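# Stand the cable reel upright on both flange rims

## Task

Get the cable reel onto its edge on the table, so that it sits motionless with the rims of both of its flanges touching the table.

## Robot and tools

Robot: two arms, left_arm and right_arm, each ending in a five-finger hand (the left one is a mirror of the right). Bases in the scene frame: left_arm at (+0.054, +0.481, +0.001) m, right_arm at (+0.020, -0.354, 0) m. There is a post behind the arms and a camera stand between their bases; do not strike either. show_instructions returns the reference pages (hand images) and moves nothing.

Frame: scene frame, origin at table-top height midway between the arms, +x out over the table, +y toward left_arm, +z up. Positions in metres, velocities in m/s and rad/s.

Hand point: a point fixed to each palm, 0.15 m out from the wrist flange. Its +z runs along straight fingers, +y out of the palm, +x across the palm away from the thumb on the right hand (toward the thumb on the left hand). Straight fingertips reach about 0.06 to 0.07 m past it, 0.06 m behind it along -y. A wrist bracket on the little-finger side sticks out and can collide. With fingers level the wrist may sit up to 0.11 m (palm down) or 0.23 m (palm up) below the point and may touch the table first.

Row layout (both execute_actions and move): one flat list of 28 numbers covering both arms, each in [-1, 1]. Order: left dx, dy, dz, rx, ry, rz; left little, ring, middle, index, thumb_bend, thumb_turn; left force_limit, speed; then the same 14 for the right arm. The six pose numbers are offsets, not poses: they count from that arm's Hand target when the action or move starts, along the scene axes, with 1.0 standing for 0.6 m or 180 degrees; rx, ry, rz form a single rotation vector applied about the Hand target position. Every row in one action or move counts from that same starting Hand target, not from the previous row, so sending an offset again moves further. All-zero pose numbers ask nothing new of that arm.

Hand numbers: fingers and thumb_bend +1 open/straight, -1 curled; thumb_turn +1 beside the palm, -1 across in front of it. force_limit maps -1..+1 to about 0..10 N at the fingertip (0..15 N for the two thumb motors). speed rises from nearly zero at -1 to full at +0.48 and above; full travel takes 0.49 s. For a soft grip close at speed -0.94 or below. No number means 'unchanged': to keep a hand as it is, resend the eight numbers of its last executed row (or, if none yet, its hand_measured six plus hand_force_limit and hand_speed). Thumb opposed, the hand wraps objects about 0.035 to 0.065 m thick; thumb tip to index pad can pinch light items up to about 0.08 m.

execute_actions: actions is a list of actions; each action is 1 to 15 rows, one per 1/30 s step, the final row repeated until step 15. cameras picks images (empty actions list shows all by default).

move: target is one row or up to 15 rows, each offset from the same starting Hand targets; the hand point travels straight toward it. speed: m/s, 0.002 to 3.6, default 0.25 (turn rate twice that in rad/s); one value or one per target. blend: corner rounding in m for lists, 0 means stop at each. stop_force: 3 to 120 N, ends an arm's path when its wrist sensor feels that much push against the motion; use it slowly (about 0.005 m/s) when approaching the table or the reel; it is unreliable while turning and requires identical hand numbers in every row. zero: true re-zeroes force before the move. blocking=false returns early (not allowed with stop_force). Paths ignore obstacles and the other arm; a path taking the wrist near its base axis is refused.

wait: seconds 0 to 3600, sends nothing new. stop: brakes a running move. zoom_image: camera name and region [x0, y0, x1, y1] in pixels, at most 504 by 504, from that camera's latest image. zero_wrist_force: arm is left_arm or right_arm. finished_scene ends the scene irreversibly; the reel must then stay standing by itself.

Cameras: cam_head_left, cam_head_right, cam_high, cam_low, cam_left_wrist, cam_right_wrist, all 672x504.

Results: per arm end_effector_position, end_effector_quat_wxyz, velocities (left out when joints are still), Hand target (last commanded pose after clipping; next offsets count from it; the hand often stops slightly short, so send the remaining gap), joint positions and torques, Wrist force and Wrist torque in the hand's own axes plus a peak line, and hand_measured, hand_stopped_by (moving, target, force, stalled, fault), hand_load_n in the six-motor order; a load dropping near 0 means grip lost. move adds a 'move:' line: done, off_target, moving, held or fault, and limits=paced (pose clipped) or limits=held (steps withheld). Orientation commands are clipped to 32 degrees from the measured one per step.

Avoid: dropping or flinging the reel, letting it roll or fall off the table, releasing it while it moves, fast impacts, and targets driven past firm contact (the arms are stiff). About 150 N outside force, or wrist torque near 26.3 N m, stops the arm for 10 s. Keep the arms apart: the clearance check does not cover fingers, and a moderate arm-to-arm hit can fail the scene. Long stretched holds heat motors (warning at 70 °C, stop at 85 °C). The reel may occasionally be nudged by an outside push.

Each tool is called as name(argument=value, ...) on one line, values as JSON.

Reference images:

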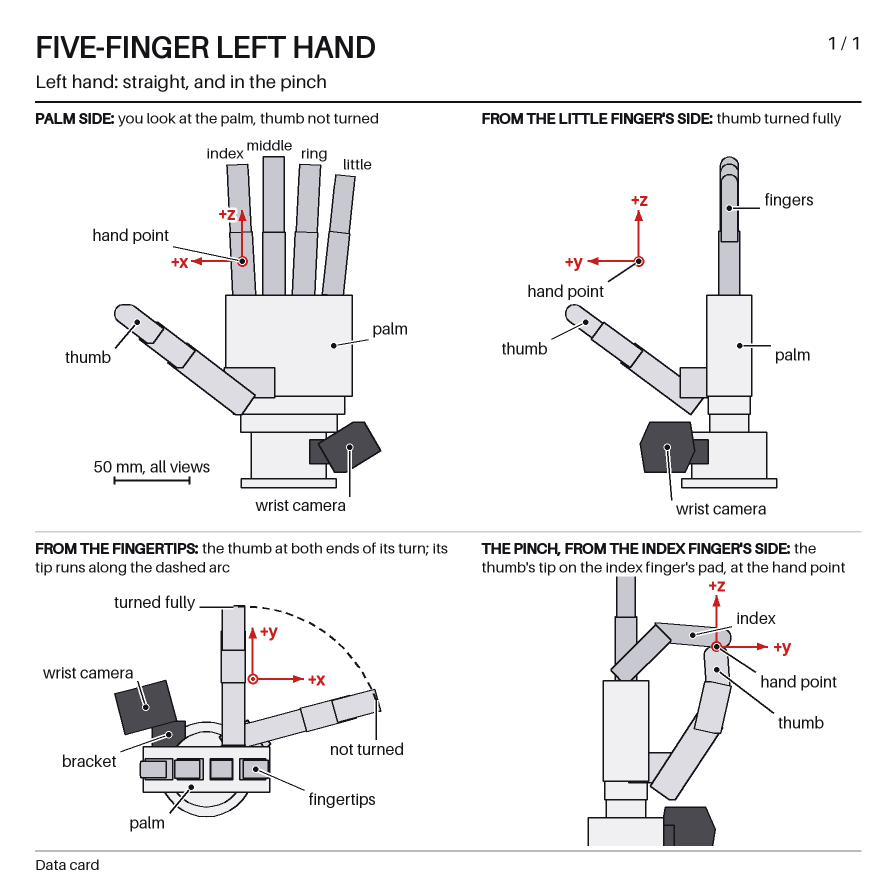

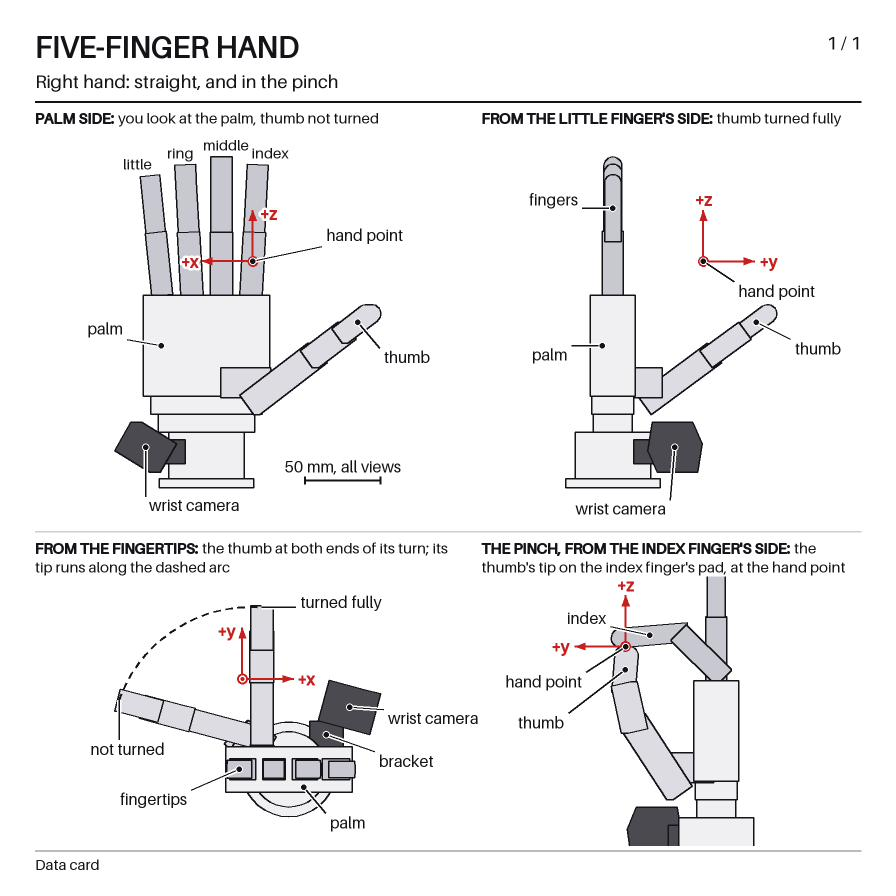

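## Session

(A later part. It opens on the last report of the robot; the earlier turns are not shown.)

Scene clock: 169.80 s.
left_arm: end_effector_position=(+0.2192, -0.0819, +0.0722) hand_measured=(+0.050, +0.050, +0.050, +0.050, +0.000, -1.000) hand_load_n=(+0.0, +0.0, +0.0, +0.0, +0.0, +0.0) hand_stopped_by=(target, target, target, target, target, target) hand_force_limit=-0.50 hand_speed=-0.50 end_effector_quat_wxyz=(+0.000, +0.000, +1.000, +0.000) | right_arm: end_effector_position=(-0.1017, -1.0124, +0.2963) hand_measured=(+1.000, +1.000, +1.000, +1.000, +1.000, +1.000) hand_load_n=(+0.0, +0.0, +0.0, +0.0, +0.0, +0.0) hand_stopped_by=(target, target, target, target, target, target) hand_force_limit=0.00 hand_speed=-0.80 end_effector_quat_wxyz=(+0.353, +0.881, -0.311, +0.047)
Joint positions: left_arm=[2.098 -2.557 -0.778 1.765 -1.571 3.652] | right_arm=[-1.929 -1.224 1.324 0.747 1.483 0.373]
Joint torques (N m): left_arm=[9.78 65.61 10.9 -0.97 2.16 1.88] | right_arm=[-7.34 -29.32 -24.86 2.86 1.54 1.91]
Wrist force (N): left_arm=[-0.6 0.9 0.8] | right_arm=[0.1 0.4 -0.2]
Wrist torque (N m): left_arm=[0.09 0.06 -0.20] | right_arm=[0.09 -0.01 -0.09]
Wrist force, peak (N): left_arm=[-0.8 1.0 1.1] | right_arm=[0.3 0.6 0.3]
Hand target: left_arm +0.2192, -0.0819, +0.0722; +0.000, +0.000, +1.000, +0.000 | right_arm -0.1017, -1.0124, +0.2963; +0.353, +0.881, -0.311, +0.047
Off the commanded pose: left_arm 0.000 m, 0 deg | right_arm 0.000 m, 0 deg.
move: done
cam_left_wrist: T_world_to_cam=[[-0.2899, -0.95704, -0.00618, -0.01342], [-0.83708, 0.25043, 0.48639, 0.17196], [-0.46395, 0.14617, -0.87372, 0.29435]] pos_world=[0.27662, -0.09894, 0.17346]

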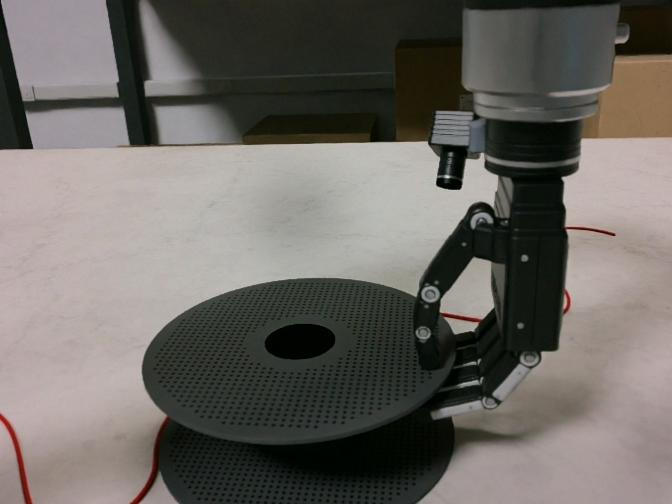

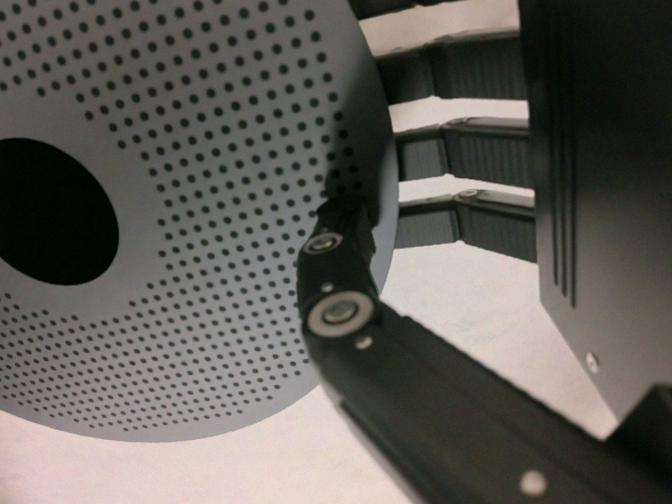

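move(target=[0, 0, 0, 0, 0, 0, -0.3, -0.3, -0.3, -0.3, 0, -1, -0.4, -0.8, 0, 0, 0, 0, 0, 0, 1, 1, 1, 1, 1, 1, 0, -0.8], speed=0.06, cameras=["cam_low", "cam_left_wrist"])

zoom_image(camera="cam_low", region=[330, 200, 600, 440])

Scene clock: 171.77 s.
left_arm: end_effector_position=(+0.2192, -0.0819, +0.0722) hand_measured=(-0.170, -0.170, -0.168, -0.168, +0.000, -1.000) hand_load_n=(+3.0, +7.0, +7.5, +9.5, +0.0, +0.0) hand_stopped_by=(force, force, force, force, target, target) hand_force_limit=-0.40 hand_speed=-0.80 end_effector_quat_wxyz=(+0.000, +0.000, +1.000, +0.000) | right_arm: end_effector_position=(-0.1017, -1.0124, +0.2963) hand_measured=(+1.000, +1.000, +1.000, +1.000, +1.000, +1.000) hand_load_n=(+0.0, +0.0, +0.0, +0.0, +0.0, +0.0) hand_stopped_by=(target, target, target, target, target, target) hand_force_limit=0.00 hand_speed=-0.80 end_effector_quat_wxyz=(+0.353, +0.881, -0.311, +0.047)
Joint positions: left_arm=[2.098 -2.557 -0.778 1.765 -1.571 3.652] | right_arm=[-1.929 -1.224 1.324 0.747 1.483 0.373]
Joint torques (N m): left_arm=[9.83 65.94 11.55 -1.55 1.82 1.85] | right_arm=[-5.92 -29.8 -24.91 2.94 1.62 2.05]
Wrist force (N): left_arm=[-0.7 0.4 2.9] | right_arm=[0.2 0.5 0.1]
Wrist torque (N m): left_arm=[0.01 0.19 -0.15] | right_arm=[0.10 -0.03 -0.07]
Wrist force, peak (N): left_arm=[-0.7 0.4 2.9] | right_arm=[0.1 0.7 0.4]
Hand target: left_arm +0.2192, -0.0819, +0.0722; +0.000, +0.000, +1.000, +0.000 | right_arm -0.1017, -1.0124, +0.2963; +0.353, +0.881, -0.311, +0.047
Off the commanded pose: left_arm 0.000 m, 0 deg | right_arm 0.000 m, 0 deg.
move: done
cam_left_wrist: T_world_to_cam=[[-0.2899, -0.95704, -0.00618, -0.01342], [-0.83708, 0.25043, 0.48639, 0.17196], [-0.46395, 0.14617, -0.87372, 0.29435]] pos_world=[0.27662, -0.09894, 0.17346]

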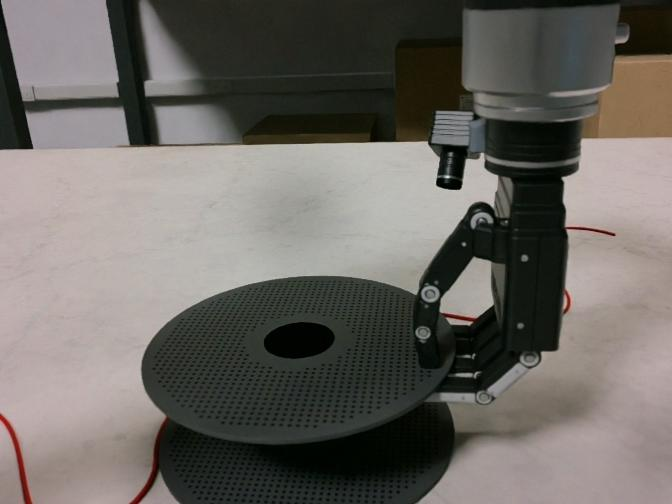

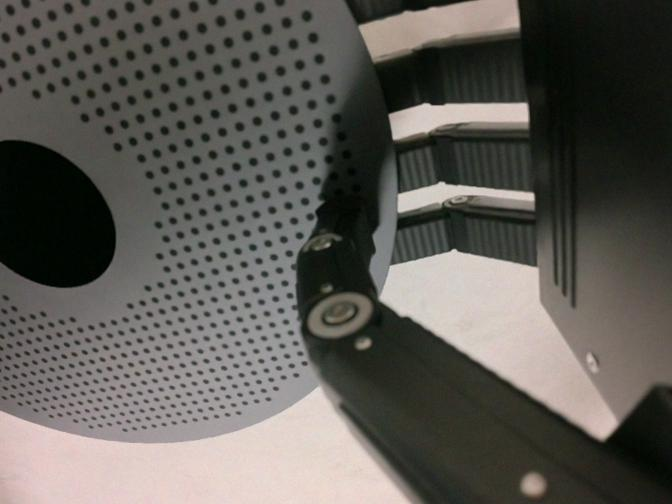

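Scaled by 1.867 from the camera's image (finer frame: 960x720).

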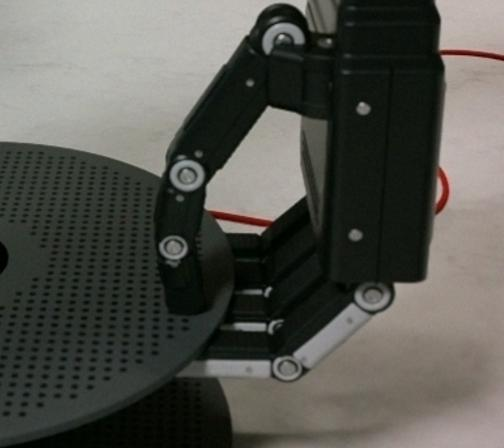

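move(target=[[0.011, -0.015, 0.076, -0.0833, 0, 0, -0.3, -0.3, -0.3, -0.3, 0, -1, -0.4, -0.8, 0, 0, 0, 0, 0, 0, 1, 1, 1, 1, 1, 1, 0, -0.8], [0.022, -0.012, 0.134, -0.1667, 0, 0, -0.3, -0.3, -0.3, -0.3, 0, -1, -0.4, -0.8, 0, 0, 0, 0, 0, 0, 1, 1, 1, 1, 1, 1, 0, -0.8], [0.033, 0.003, 0.175, -0.25, 0, 0, -0.3, -0.3, -0.3, -0.3, 0, -1, -0.4, -0.8, 0, 0, 0, 0, 0, 0, 1, 1, 1, 1, 1, 1, 0, -0.8]], speed=0.08, blend=[0.01, 0.01, 0], cameras=["all"])

Scene clock: 184.10 s.
left_arm: end_effector_position=(+0.2390, -0.0801, +0.1772) hand_measured=(-0.170, -0.170, -0.168, -0.168, +0.000, -1.000) hand_load_n=(+1.5, +6.5, +8.5, +10.5, +0.0, +0.0) hand_stopped_by=(force, force, force, force, target, target) hand_force_limit=-0.40 hand_speed=-0.80 end_effector_quat_wxyz=(+0.000, +0.000, +0.924, -0.383) | right_arm: end_effector_position=(-0.1017, -1.0124, +0.2963) hand_measured=(+1.000, +1.000, +1.000, +1.000, +1.000, +1.000) hand_load_n=(+0.0, +0.0, +0.0, +0.0, +0.0, +0.0) hand_stopped_by=(target, target, target, target, target, target) hand_force_limit=0.00 hand_speed=-0.80 end_effector_quat_wxyz=(+0.353, +0.881, -0.311, +0.047)
Joint positions: left_arm=[2.338 -1.959 -1.443 2.464 -1.068 3.725] | right_arm=[-1.929 -1.224 1.324 0.747 1.483 0.373]
Joint torques (N m): left_arm=[9.89 49.06 11.65 0.34 3.06 -2.06] | right_arm=[-6.71 -29.89 -25.1 2.77 1.48 1.98]
Wrist force (N): left_arm=[-0.8 3.6 2.8] | right_arm=[0.0 0.4 0.2]
Wrist torque (N m): left_arm=[0.59 0.20 -0.20] | right_arm=[0.07 0.00 -0.09]
Wrist force, peak (N): left_arm=[-0.9 3.8 2.7] | right_arm=[0.3 0.7 0.1]
Hand target: left_arm +0.2390, -0.0801, +0.1772; +0.000, +0.000, +0.924, -0.383 | right_arm -0.1017, -1.0124, +0.2963; +0.353, +0.881, -0.311, +0.047
Off the commanded pose: left_arm 0.000 m, 0 deg | right_arm 0.000 m, 0 deg.
move: done
cam_left_wrist: T_world_to_cam=[[-0.28988, -0.68126, 0.67221, -0.1035], [-0.8371, 0.52095, 0.16698, 0.21522], [-0.46394, -0.5143, -0.72129, 0.31504]] pos_world=[0.29632, -0.02061, 0.26086]
cam_right_wrist: T_world_to_cam=[[-0.39556, -0.65908, 0.63964, -0.89581], [-0.68786, 0.67408, 0.26919, 0.53275], [-0.60859, -0.33351, -0.72, -0.06905]] pos_world=[-0.02991, -0.97255, 0.37988]

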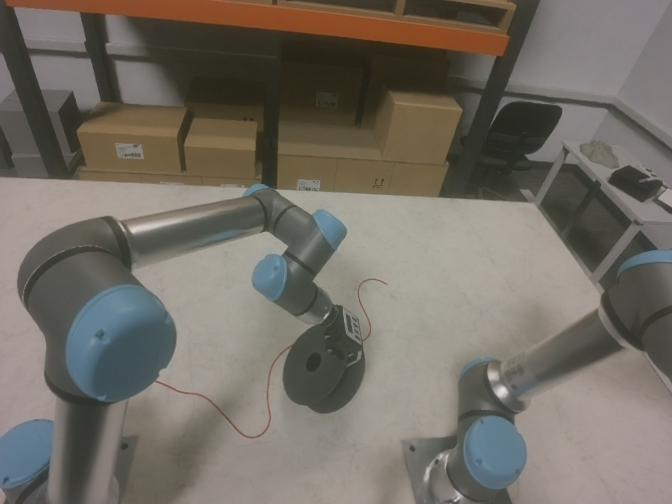

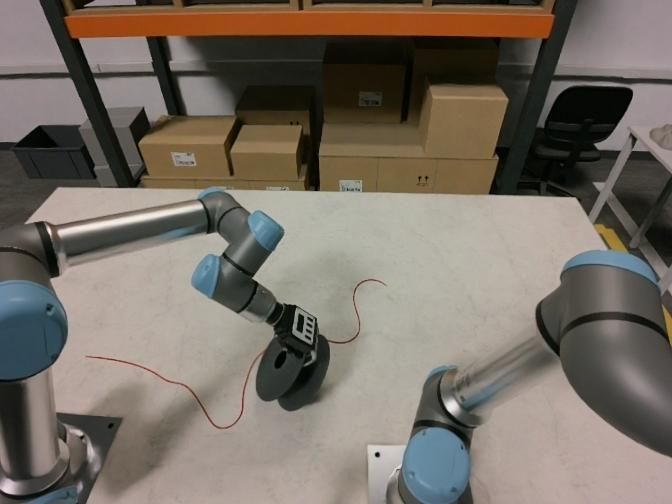

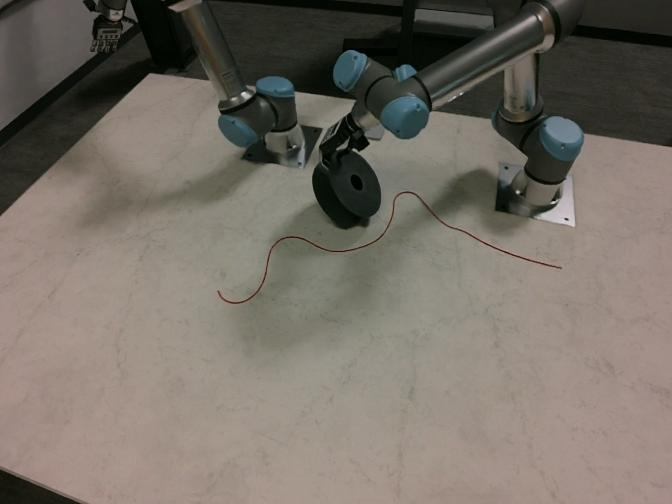

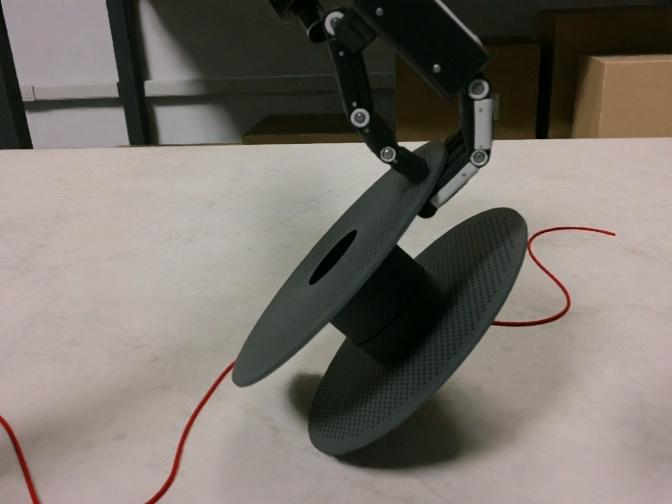

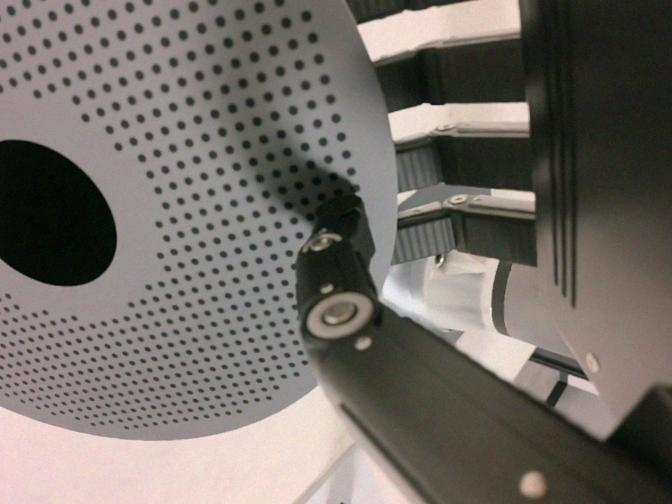

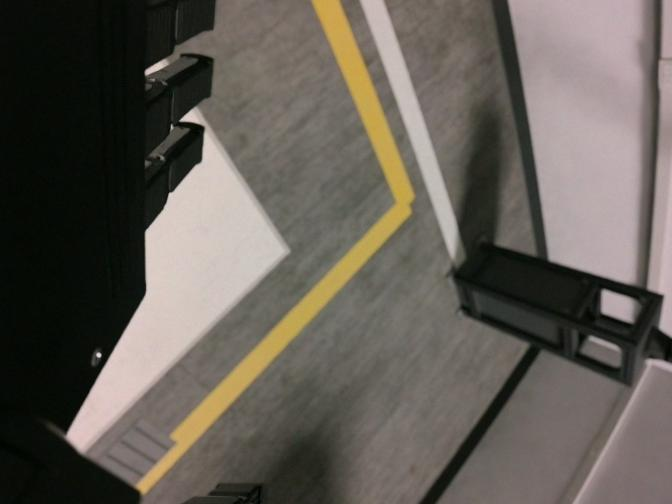

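move(target=[[0.011, 0.023, 0.035, -0.0833, 0, 0, -0.3, -0.3, -0.3, -0.3, 0, -1, -0.4, -0.8, 0, 0, 0, 0, 0, 0, 1, 1, 1, 1, 1, 1, 0, -0.8], [0.022, 0.05, 0.037, -0.1667, 0, 0, -0.3, -0.3, -0.3, -0.3, 0, -1, -0.4, -0.8, 0, 0, 0, 0, 0, 0, 1, 1, 1, 1, 1, 1, 0, -0.8], [0.033, 0.073, 0.016, -0.25, 0, 0, -0.3, -0.3, -0.3, -0.3, 0, -1, -0.4, -0.8, 0, 0, 0, 0, 0, 0, 1, 1, 1, 1, 1, 1, 0, -0.8]], speed=0.08, blend=[0.01, 0.01, 0], cameras=["all"])

zoom_image(camera="cam_low", region=[168, 100, 504, 504])

Scene clock: 193.20 s.
left_arm: end_effector_position=(+0.2588, -0.0363, +0.1868) hand_measured=(-0.170, -0.170, -0.168, -0.168, +0.000, -1.000) hand_load_n=(+1.0, +4.5, +5.5, +9.5, +0.0, -0.5) hand_stopped_by=(force, force, force, force, target, target) hand_force_limit=-0.40 hand_speed=-0.80 end_effector_quat_wxyz=(+0.000, +0.000, +0.707, -0.707) | right_arm: end_effector_position=(-0.1017, -1.0124, +0.2963) hand_measured=(+1.000, +1.000, +1.000, +1.000, +1.000, +1.000) hand_load_n=(+0.0, +0.0, +0.0, +0.0, +0.0, +0.0) hand_stopped_by=(target, target, target, target, target, target) hand_force_limit=0.00 hand_speed=-0.80 end_effector_quat_wxyz=(+0.353, +0.881, -0.311, +0.047)
Joint positions: left_arm=[2.694 -1.621 -2.183 3.805 -0.465 3.141] | right_arm=[-1.929 -1.224 1.324 0.747 1.483 0.373]
Joint torques (N m): left_arm=[9.44 33.69 10.26 2.67 2.44 -2.06] | right_arm=[-6.5 -30.63 -25.19 2.81 1.53 1.85]
Wrist force (N): left_arm=[-1.0 6.3 0.7] | right_arm=[0.0 0.6 0.0]
Wrist torque (N m): left_arm=[0.80 0.12 -0.30] | right_arm=[0.11 0.00 -0.08]
Wrist force, peak (N): left_arm=[-0.9 6.5 0.9] | right_arm=[-0.1 0.5 0.5]
Hand target: left_arm +0.2588, -0.0363, +0.1868; +0.000, +0.000, +0.707, -0.707 | right_arm -0.1017, -1.0124, +0.2963; +0.353, +0.881, -0.311, +0.047
Off the commanded pose: left_arm 0.000 m, 0 deg | right_arm 0.000 m, 0 deg.
move: done
cam_left_wrist: T_world_to_cam=[[-0.28986, -0.00631, 0.95705, -0.10311], [-0.83708, 0.48646, -0.25032, 0.2841], [-0.46398, -0.87368, -0.14628, 0.23339]] pos_world=[0.31622, 0.06506, 0.20394]
cam_right_wrist: T_world_to_cam=[[-0.39556, -0.65908, 0.63964, -0.89581], [-0.68786, 0.67408, 0.26919, 0.53275], [-0.60859, -0.33351, -0.72, -0.06905]] pos_world=[-0.02991, -0.97255, 0.37988]

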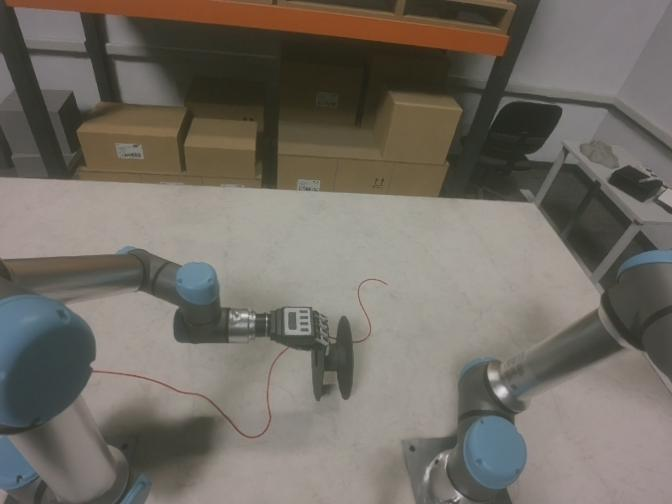

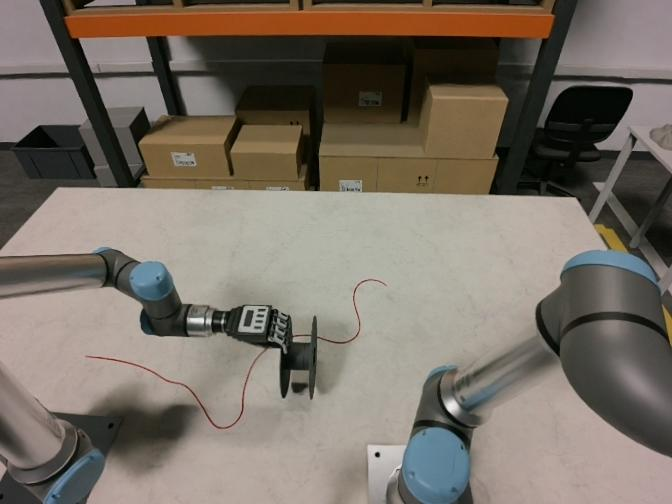

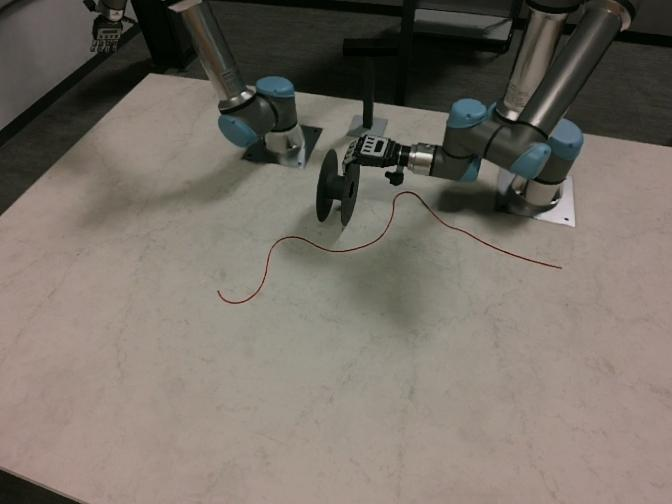

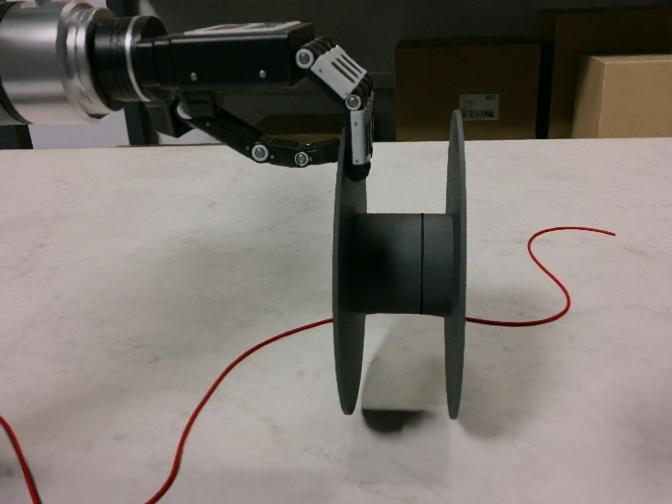

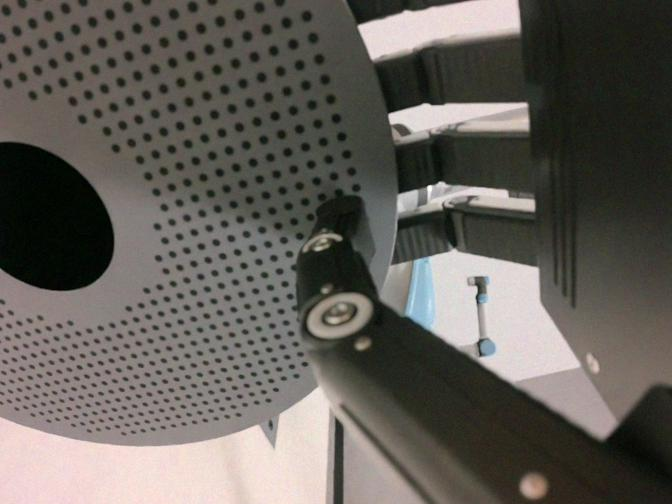

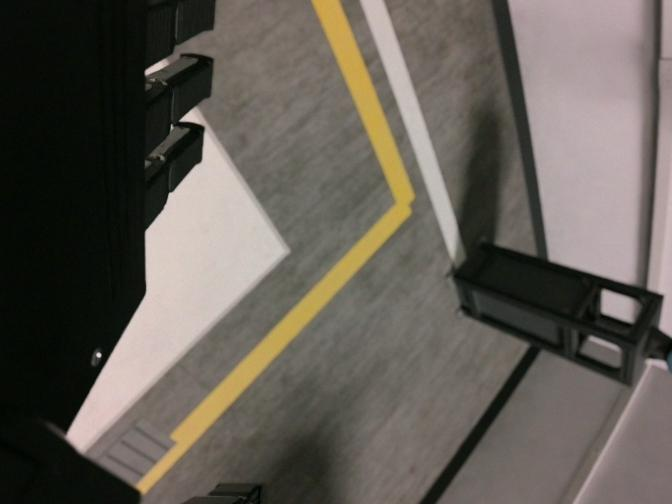

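Scaled by 1.248 from the camera's image (finer frame: 960x720).

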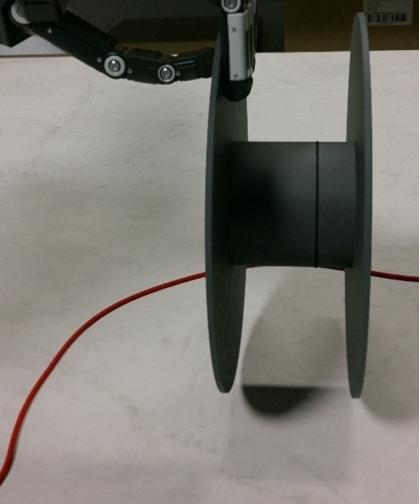

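move(target=[0, 0, -0.01, 0, 0, 0, -0.3, -0.3, -0.3, -0.3, 0, -1, -0.4, -0.8, 0, 0, 0, 0, 0, 0, 1, 1, 1, 1, 1, 1, 0, -0.8], speed=0.03, stop_force=5)

move(target=[0, 0, -0.04, 0, 0, 0, -0.3, -0.3, -0.3, -0.3, 0, -1, -0.4, -0.8, 0, 0, 0, 0, 0, 0, 1, 1, 1, 1, 1, 1, 0, -0.8], speed=0.005, stop_force=3, cameras=["cam_low", "cam_high", "cam_left_wrist"])

zoom_image(camera="cam_low", region=[168, 100, 504, 504])

Scene clock: 197.30 s.
left_arm: end_effector_position=(+0.2588, -0.0363, +0.1808) hand_measured=(-0.170, -0.170, -0.168, -0.168, +0.000, -1.000) hand_load_n=(+1.0, +4.5, +5.5, +10.0, +0.0, +0.0) hand_stopped_by=(force, force, force, force, target, target) hand_force_limit=-0.40 hand_speed=-0.80 end_effector_quat_wxyz=(+0.000, +0.000, +0.707, -0.707) | right_arm: end_effector_position=(-0.1017, -1.0124, +0.2963) hand_measured=(+1.000, +1.000, +1.000, +1.000, +1.000, +1.000) hand_load_n=(+0.0, +0.0, +0.0, +0.0, +0.0, +0.0) hand_stopped_by=(target, target, target, target, target, target) hand_force_limit=0.00 hand_speed=-0.80 end_effector_quat_wxyz=(+0.353, +0.881, -0.311, +0.047)
Joint positions: left_arm=[2.694 -1.632 -2.191 3.824 -0.465 3.141] | right_arm=[-1.929 -1.224 1.324 0.747 1.483 0.373]
Joint torques (N m): left_arm=[9.77 8.28 10.04 2.52 2.46 -2.03] | right_arm=[-6.36 -30.47 -24.2 2.74 1.57 1.96]
Wrist force (N): left_arm=[-0.9 6.1 0.9] | right_arm=[0.2 0.3 0.0]
Wrist torque (N m): left_arm=[0.77 0.12 -0.29] | right_arm=[0.07 -0.03 -0.08]
Wrist force, peak (N): left_arm=[-0.8 6.6 0.4] | right_arm=[-0.2 0.7 0.1]
Hand target: left_arm +0.2588, -0.0363, +0.1808; +0.000, +0.000, +0.707, -0.707 | right_arm -0.1017, -1.0124, +0.2963; +0.353, +0.881, -0.311, +0.047
Off the commanded pose: left_arm 0.000 m, 0 deg | right_arm 0.000 m, 0 deg.
move: done

Scene clock: 198.77 s.
left_arm: end_effector_position=(+0.2588, -0.0363, +0.1794) hand_measured=(-0.170, -0.170, -0.168, -0.168, +0.000, -1.000) hand_load_n=(+1.0, +5.0, +6.0, +10.0, +0.0, +0.0) hand_stopped_by=(force, force, force, force, target, target) hand_force_limit=-0.40 hand_speed=-0.80 end_effector_quat_wxyz=(+0.000, +0.000, +0.707, -0.707) | right_arm: end_effector_position=(-0.1017, -1.0124, +0.2963) hand_measured=(+1.000, +1.000, +1.000, +1.000, +1.000, +1.000) hand_load_n=(+0.0, +0.0, +0.0, +0.0, +0.0, +0.0) hand_stopped_by=(target, target, target, target, target, target) hand_force_limit=0.00 hand_speed=-0.80 end_effector_quat_wxyz=(+0.353, +0.881, -0.311, +0.047)
Joint positions: left_arm=[2.694 -1.634 -2.193 3.829 -0.465 3.141] | right_arm=[-1.929 -1.224 1.324 0.747 1.483 0.373]
Joint torques (N m): left_arm=[8.73 33.22 23.58 -0.02 2.42 -0.67] | right_arm=[-6.61 -30.64 -25.09 2.76 1.46 1.91]
Wrist force (N): left_arm=[-0.7 5.3 1.0] | right_arm=[0.0 0.4 0.2]
Wrist torque (N m): left_arm=[0.76 0.09 -0.25] | right_arm=[0.07 -0.01 -0.09]
Wrist force, peak (N): left_arm=[-0.9 6.2 0.6] | right_arm=[0.3 0.6 0.0]
Hand target: left_arm +0.2588, -0.0363, +0.1794; +0.000, +0.000, +0.707, -0.707 (not the last commanded pose) | right_arm -0.1017, -1.0124, +0.2963; +0.353, +0.881, -0.311, +0.047
Off the commanded pose: left_arm 0.023 m, 0 deg | right_arm 0.000 m, 0 deg.
move: contact (left_arm)
cam_left_wrist: T_world_to_cam=[[-0.28982, -0.00622, 0.95706, -0.09605], [-0.83711, 0.48639, -0.25033, 0.28227], [-0.46395, -0.87372, -0.14617, 0.23228]] pos_world=[0.31622, 0.06506, 0.19654]
Images, in order (width x height): cam_high 672x504, cam_low 672x504, cam_left_wrist 672x504.

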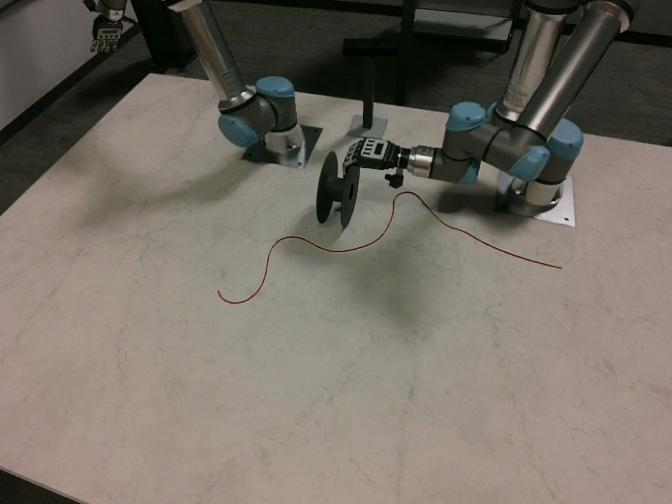

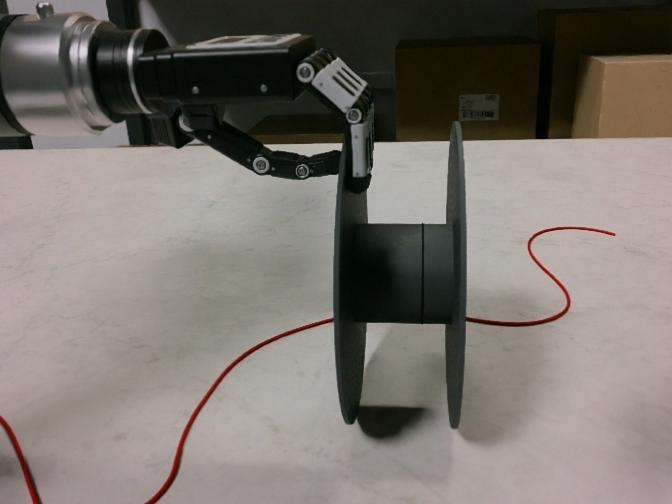

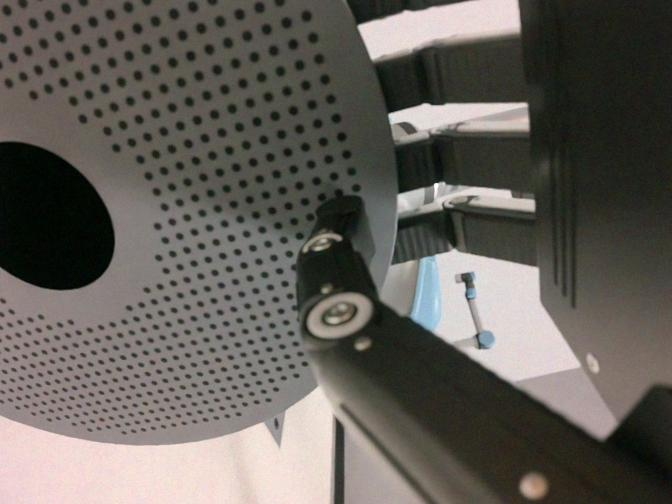

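Scaled by 1.248 from the camera's image (finer frame: 960x720).

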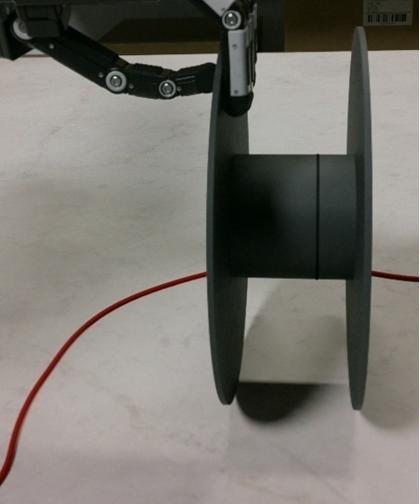

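move(target=[0, 0, -0.03, 0, 0, 0, -0.3, -0.3, -0.3, -0.3, 0, -1, -0.4, -0.8, 0, 0, 0, 0, 0, 0, 1, 1, 1, 1, 1, 1, 0, -0.8], speed=0.003, stop_force=4, cameras=["cam_low"])

Scene clock: 201.50 s.
left_arm: end_effector_position=(+0.2589, -0.0363, +0.1792) hand_measured=(-0.170, -0.170, -0.168, -0.168, +0.000, -1.000) hand_load_n=(+1.0, +5.0, +6.0, +10.0, +0.0, +0.0) hand_stopped_by=(force, force, force, force, target, target) hand_force_limit=-0.40 hand_speed=-0.80 end_effector_quat_wxyz=(+0.000, +0.000, +0.707, -0.707) | right_arm: end_effector_position=(-0.1017, -1.0124, +0.2963) hand_measured=(+1.000, +1.000, +1.000, +1.000, +1.000, +1.000) hand_load_n=(+0.0, +0.0, +0.0, +0.0, +0.0, +0.0) hand_stopped_by=(target, target, target, target, target, target) hand_force_limit=0.00 hand_speed=-0.80 end_effector_quat_wxyz=(+0.353, +0.881, -0.311, +0.047)
Joint positions: left_arm=[2.694 -1.635 -2.194 3.83 -0.465 3.141] | right_arm=[-1.929 -1.224 1.324 0.747 1.483 0.373]
Joint torques (N m): left_arm=[6.95 33.43 23.63 -0.32 2.4 -0.23] | right_arm=[-6.64 -29.51 -24.83 2.65 1.53 1.85]
Wrist force (N): left_arm=[-1.1 4.8 0.9] | right_arm=[0.1 0.3 0.0]
Wrist torque (N m): left_arm=[0.78 0.12 -0.20] | right_arm=[0.07 -0.03 -0.09]
Wrist force, peak (N): left_arm=[-0.7 5.5 0.8] | right_arm=[-0.1 0.7 0.3]
Hand target: left_arm +0.2589, -0.0363, +0.1792; +0.000, +0.000, +0.707, -0.707 (not the last commanded pose) | right_arm -0.1017, -1.0124, +0.2963; +0.353, +0.881, -0.311, +0.047
Off the commanded pose: left_arm 0.018 m, 0 deg | right_arm 0.000 m, 0 deg.
move: contact (left_arm)

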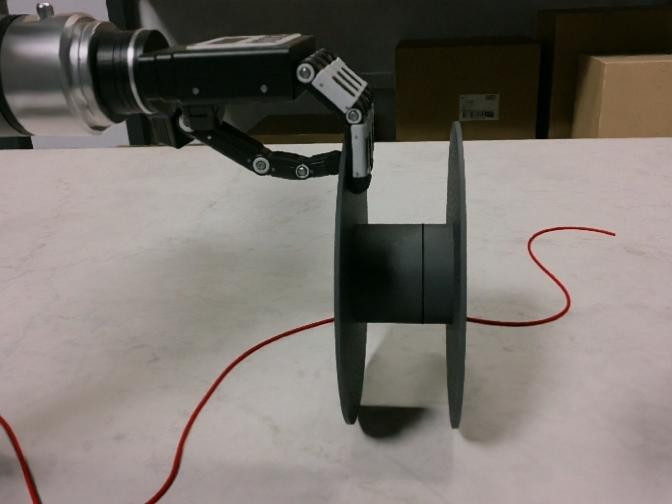

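move(target=[0, 0, -0.0008, 0, 0, 0, -0.3, -0.3, -0.3, -0.3, 0, -1, -0.4, -0.8, 0, 0, 0, 0, 0, 0, 1, 1, 1, 1, 1, 1, 0, -0.8], speed=0.003)

move(target=[0, 0, 0, 0, 0, 0, -0.08, -0.08, -0.08, -0.08, 0, -1, -0.4, -0.93, 0, 0, 0, 0, 0, 0, 1, 1, 1, 1, 1, 1, 0, -0.8], speed=0.01, cameras=["cam_low", "cam_high"])

Scene clock: 206.47 s.
left_arm: end_effector_position=(+0.2589, -0.0363, +0.1788) hand_measured=(-0.170, -0.170, -0.168, -0.168, +0.000, -1.000) hand_load_n=(+1.0, +5.0, +6.0, +10.0, +0.0, +0.0) hand_stopped_by=(force, force, force, force, target, target) hand_force_limit=-0.40 hand_speed=-0.80 end_effector_quat_wxyz=(+0.001, +0.000, +0.707, -0.707) | right_arm: end_effector_position=(-0.1017, -1.0124, +0.2963) hand_measured=(+1.000, +1.000, +1.000, +1.000, +1.000, +1.000) hand_load_n=(+0.0, +0.0, +0.0, -0.5, +0.0, +0.0) hand_stopped_by=(target, target, target, target, target, target) hand_force_limit=0.00 hand_speed=-0.80 end_effector_quat_wxyz=(+0.353, +0.881, -0.311, +0.047)
Joint positions: left_arm=[2.694 -1.635 -2.194 3.831 -0.465 3.141] | right_arm=[-1.929 -1.224 1.324 0.747 1.483 0.373]
Joint torques (N m): left_arm=[6.38 6.52 8.44 2.19 2.38 0.11] | right_arm=[-5.41 -30.01 -25.68 2.66 1.52 1.87]
Wrist force (N): left_arm=[-0.8 -1.0 -0.3] | right_arm=[0.1 0.7 0.1]
Wrist torque (N m): left_arm=[0.47 0.06 -0.02] | right_arm=[0.13 -0.03 -0.07]
Wrist force, peak (N): left_arm=[-1.2 5.0 1.0] | right_arm=[0.1 0.7 0.2]
Hand target: left_arm +0.2589, -0.0363, +0.1787; +0.000, +0.000, +0.707, -0.707 | right_arm -0.1017, -1.0124, +0.2963; +0.353, +0.881, -0.311, +0.047
Off the commanded pose: left_arm 0.000 m, 0 deg | right_arm 0.000 m, 0 deg.
move: done

Scene clock: 207.20 s.
left_arm: end_effector_position=(+0.2589, -0.0363, +0.1787) hand_measured=(-0.080, -0.080, -0.080, -0.080, +0.000, -1.000) hand_load_n=(+0.0, +0.0, +0.0, +0.0, +0.0, +0.0) hand_stopped_by=(target, target, target, target, target, target) hand_force_limit=-0.40 hand_speed=-0.93 end_effector_quat_wxyz=(+0.000, +0.000, +0.707, -0.707) | right_arm: end_effector_position=(-0.1017, -1.0124, +0.2963) hand_measured=(+1.000, +1.000, +1.000, +1.000, +1.000, +1.000) hand_load_n=(+0.0, +0.0, +0.0, +0.0, +0.0, +0.0) hand_stopped_by=(target, target, target, target, target, target) hand_force_limit=0.00 hand_speed=-0.80 end_effector_quat_wxyz=(+0.353, +0.881, -0.311, +0.047)
Joint positions: left_arm=[2.694 -1.635 -2.194 3.831 -0.465 3.141] | right_arm=[-1.929 -1.224 1.324 0.747 1.483 0.373]
Joint torques (N m): left_arm=[6.46 8.89 12.31 1.97 2.36 0.07] | right_arm=[-6.02 -30.29 -23.97 2.67 1.56 1.89]
Wrist force (N): left_arm=[-0.6 1.8 0.5] | right_arm=[0.1 0.6 0.2]
Wrist torque (N m): left_arm=[0.57 0.07 -0.12] | right_arm=[0.10 -0.02 -0.08]
Wrist force, peak (N): left_arm=[-1.2 4.0 0.5] | right_arm=[0.1 0.6 0.2]
Hand target: left_arm +0.2589, -0.0363, +0.1787; +0.000, +0.000, +0.707, -0.707 | right_arm -0.1017, -1.0124, +0.2963; +0.353, +0.881, -0.311, +0.047
Off the commanded pose: left_arm 0.000 m, 0 deg | right_arm 0.000 m, 0 deg.
move: done
Images, in order (width x height): cam_high 672x504, cam_low 672x504.

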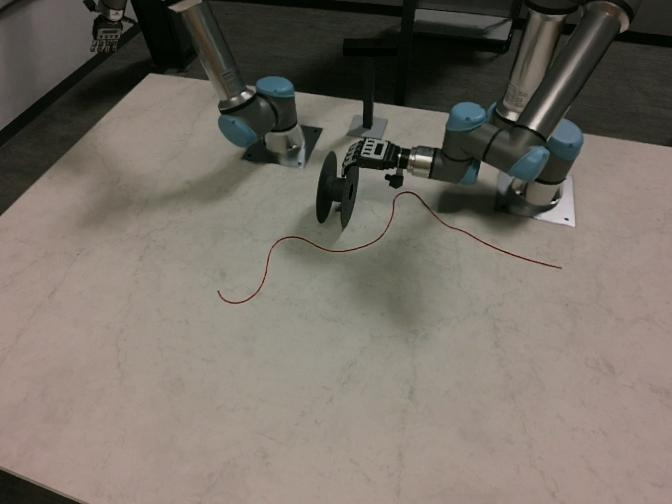

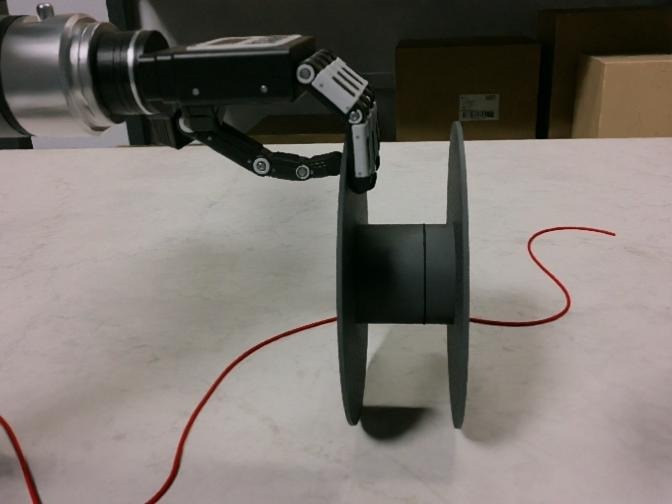

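move(target=[0, 0, 0, 0, 0, 0, 0.0, 0.0, 0.0, 0.0, 0.35, -1, -0.4, -0.7, 0, 0, 0, 0, 0, 0, 1, 1, 1, 1, 1, 1, 0, -0.8], speed=0.01, cameras=["cam_low", "cam_high", "cam_left_wrist"])

zoom_image(camera="cam_low", region=[252, 40, 504, 240])

Scene clock: 210.07 s.
left_arm: end_effector_position=(+0.2589, -0.0363, +0.1787) hand_measured=(+0.000, +0.000, +0.000, +0.000, +0.350, -1.000) hand_load_n=(+0.0, +0.0, +0.0, +0.0, +0.0, +0.0) hand_stopped_by=(target, target, target, target, target, target) hand_force_limit=-0.40 hand_speed=-0.70 end_effector_quat_wxyz=(+0.000, +0.000, +0.707, -0.707) | right_arm: end_effector_position=(-0.1017, -1.0124, +0.2963) hand_measured=(+1.000, +1.000, +1.000, +1.000, +1.000, +1.000) hand_load_n=(+0.0, +0.0, +0.0, +0.0, +0.0, +0.0) hand_stopped_by=(target, target, target, target, target, target) hand_force_limit=0.00 hand_speed=-0.80 end_effector_quat_wxyz=(+0.353, +0.881, -0.311, +0.047)
Joint positions: left_arm=[2.694 -1.635 -2.194 3.831 -0.465 3.141] | right_arm=[-1.929 -1.224 1.324 0.747 1.483 0.373]
Joint torques (N m): left_arm=[6.54 15.12 20.18 1.97 2.36 0.13] | right_arm=[-5.63 -30.86 -25.3 2.61 1.54 1.89]
Wrist force (N): left_arm=[-0.7 1.9 0.8] | right_arm=[0.3 0.2 0.1]
Wrist torque (N m): left_arm=[0.56 0.09 -0.13] | right_arm=[0.05 -0.05 -0.08]
Wrist force, peak (N): left_arm=[-0.8 2.1 0.8] | right_arm=[0.5 0.6 0.1]
Hand target: left_arm +0.2589, -0.0363, +0.1787; +0.000, +0.000, +0.707, -0.707 | right_arm -0.1017, -1.0124, +0.2963; +0.353, +0.881, -0.311, +0.047
Off the commanded pose: left_arm 0.000 m, 0 deg | right_arm 0.000 m, 0 deg.
move: done
cam_left_wrist: T_world_to_cam=[[-0.29018, -0.00605, 0.95695, -0.09525], [-0.83703, 0.48632, -0.25074, 0.2822], [-0.46387, -0.87376, -0.14618, 0.23207]] pos_world=[0.31622, 0.06496, 0.19584]
Images, in order (width x height): cam_high 672x504, cam_low 672x504, cam_left_wrist 672x504.

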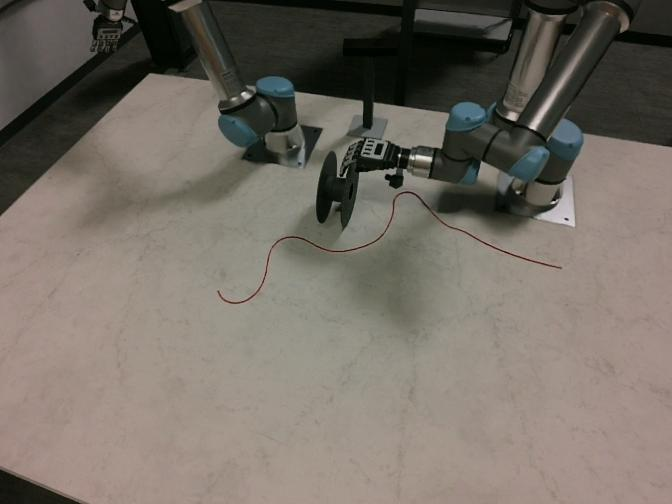

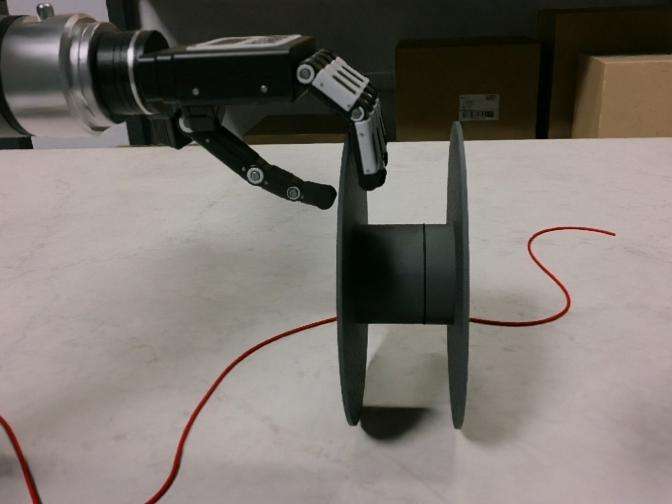

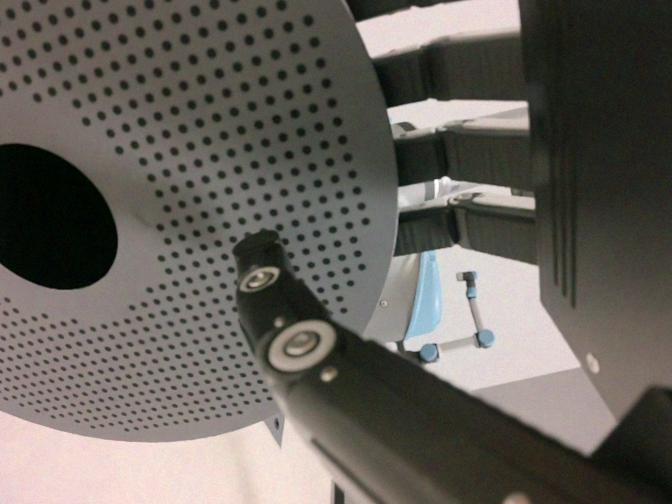

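Scaled by 2.000 from the camera's image (finer frame: 960x720).

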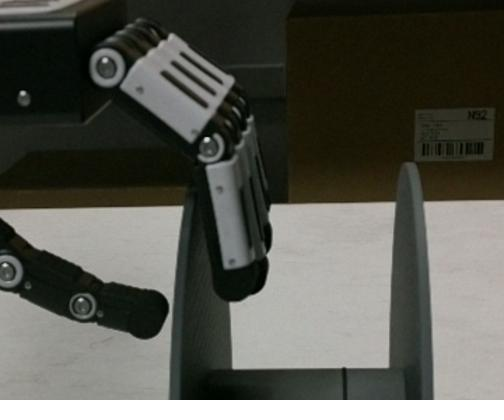

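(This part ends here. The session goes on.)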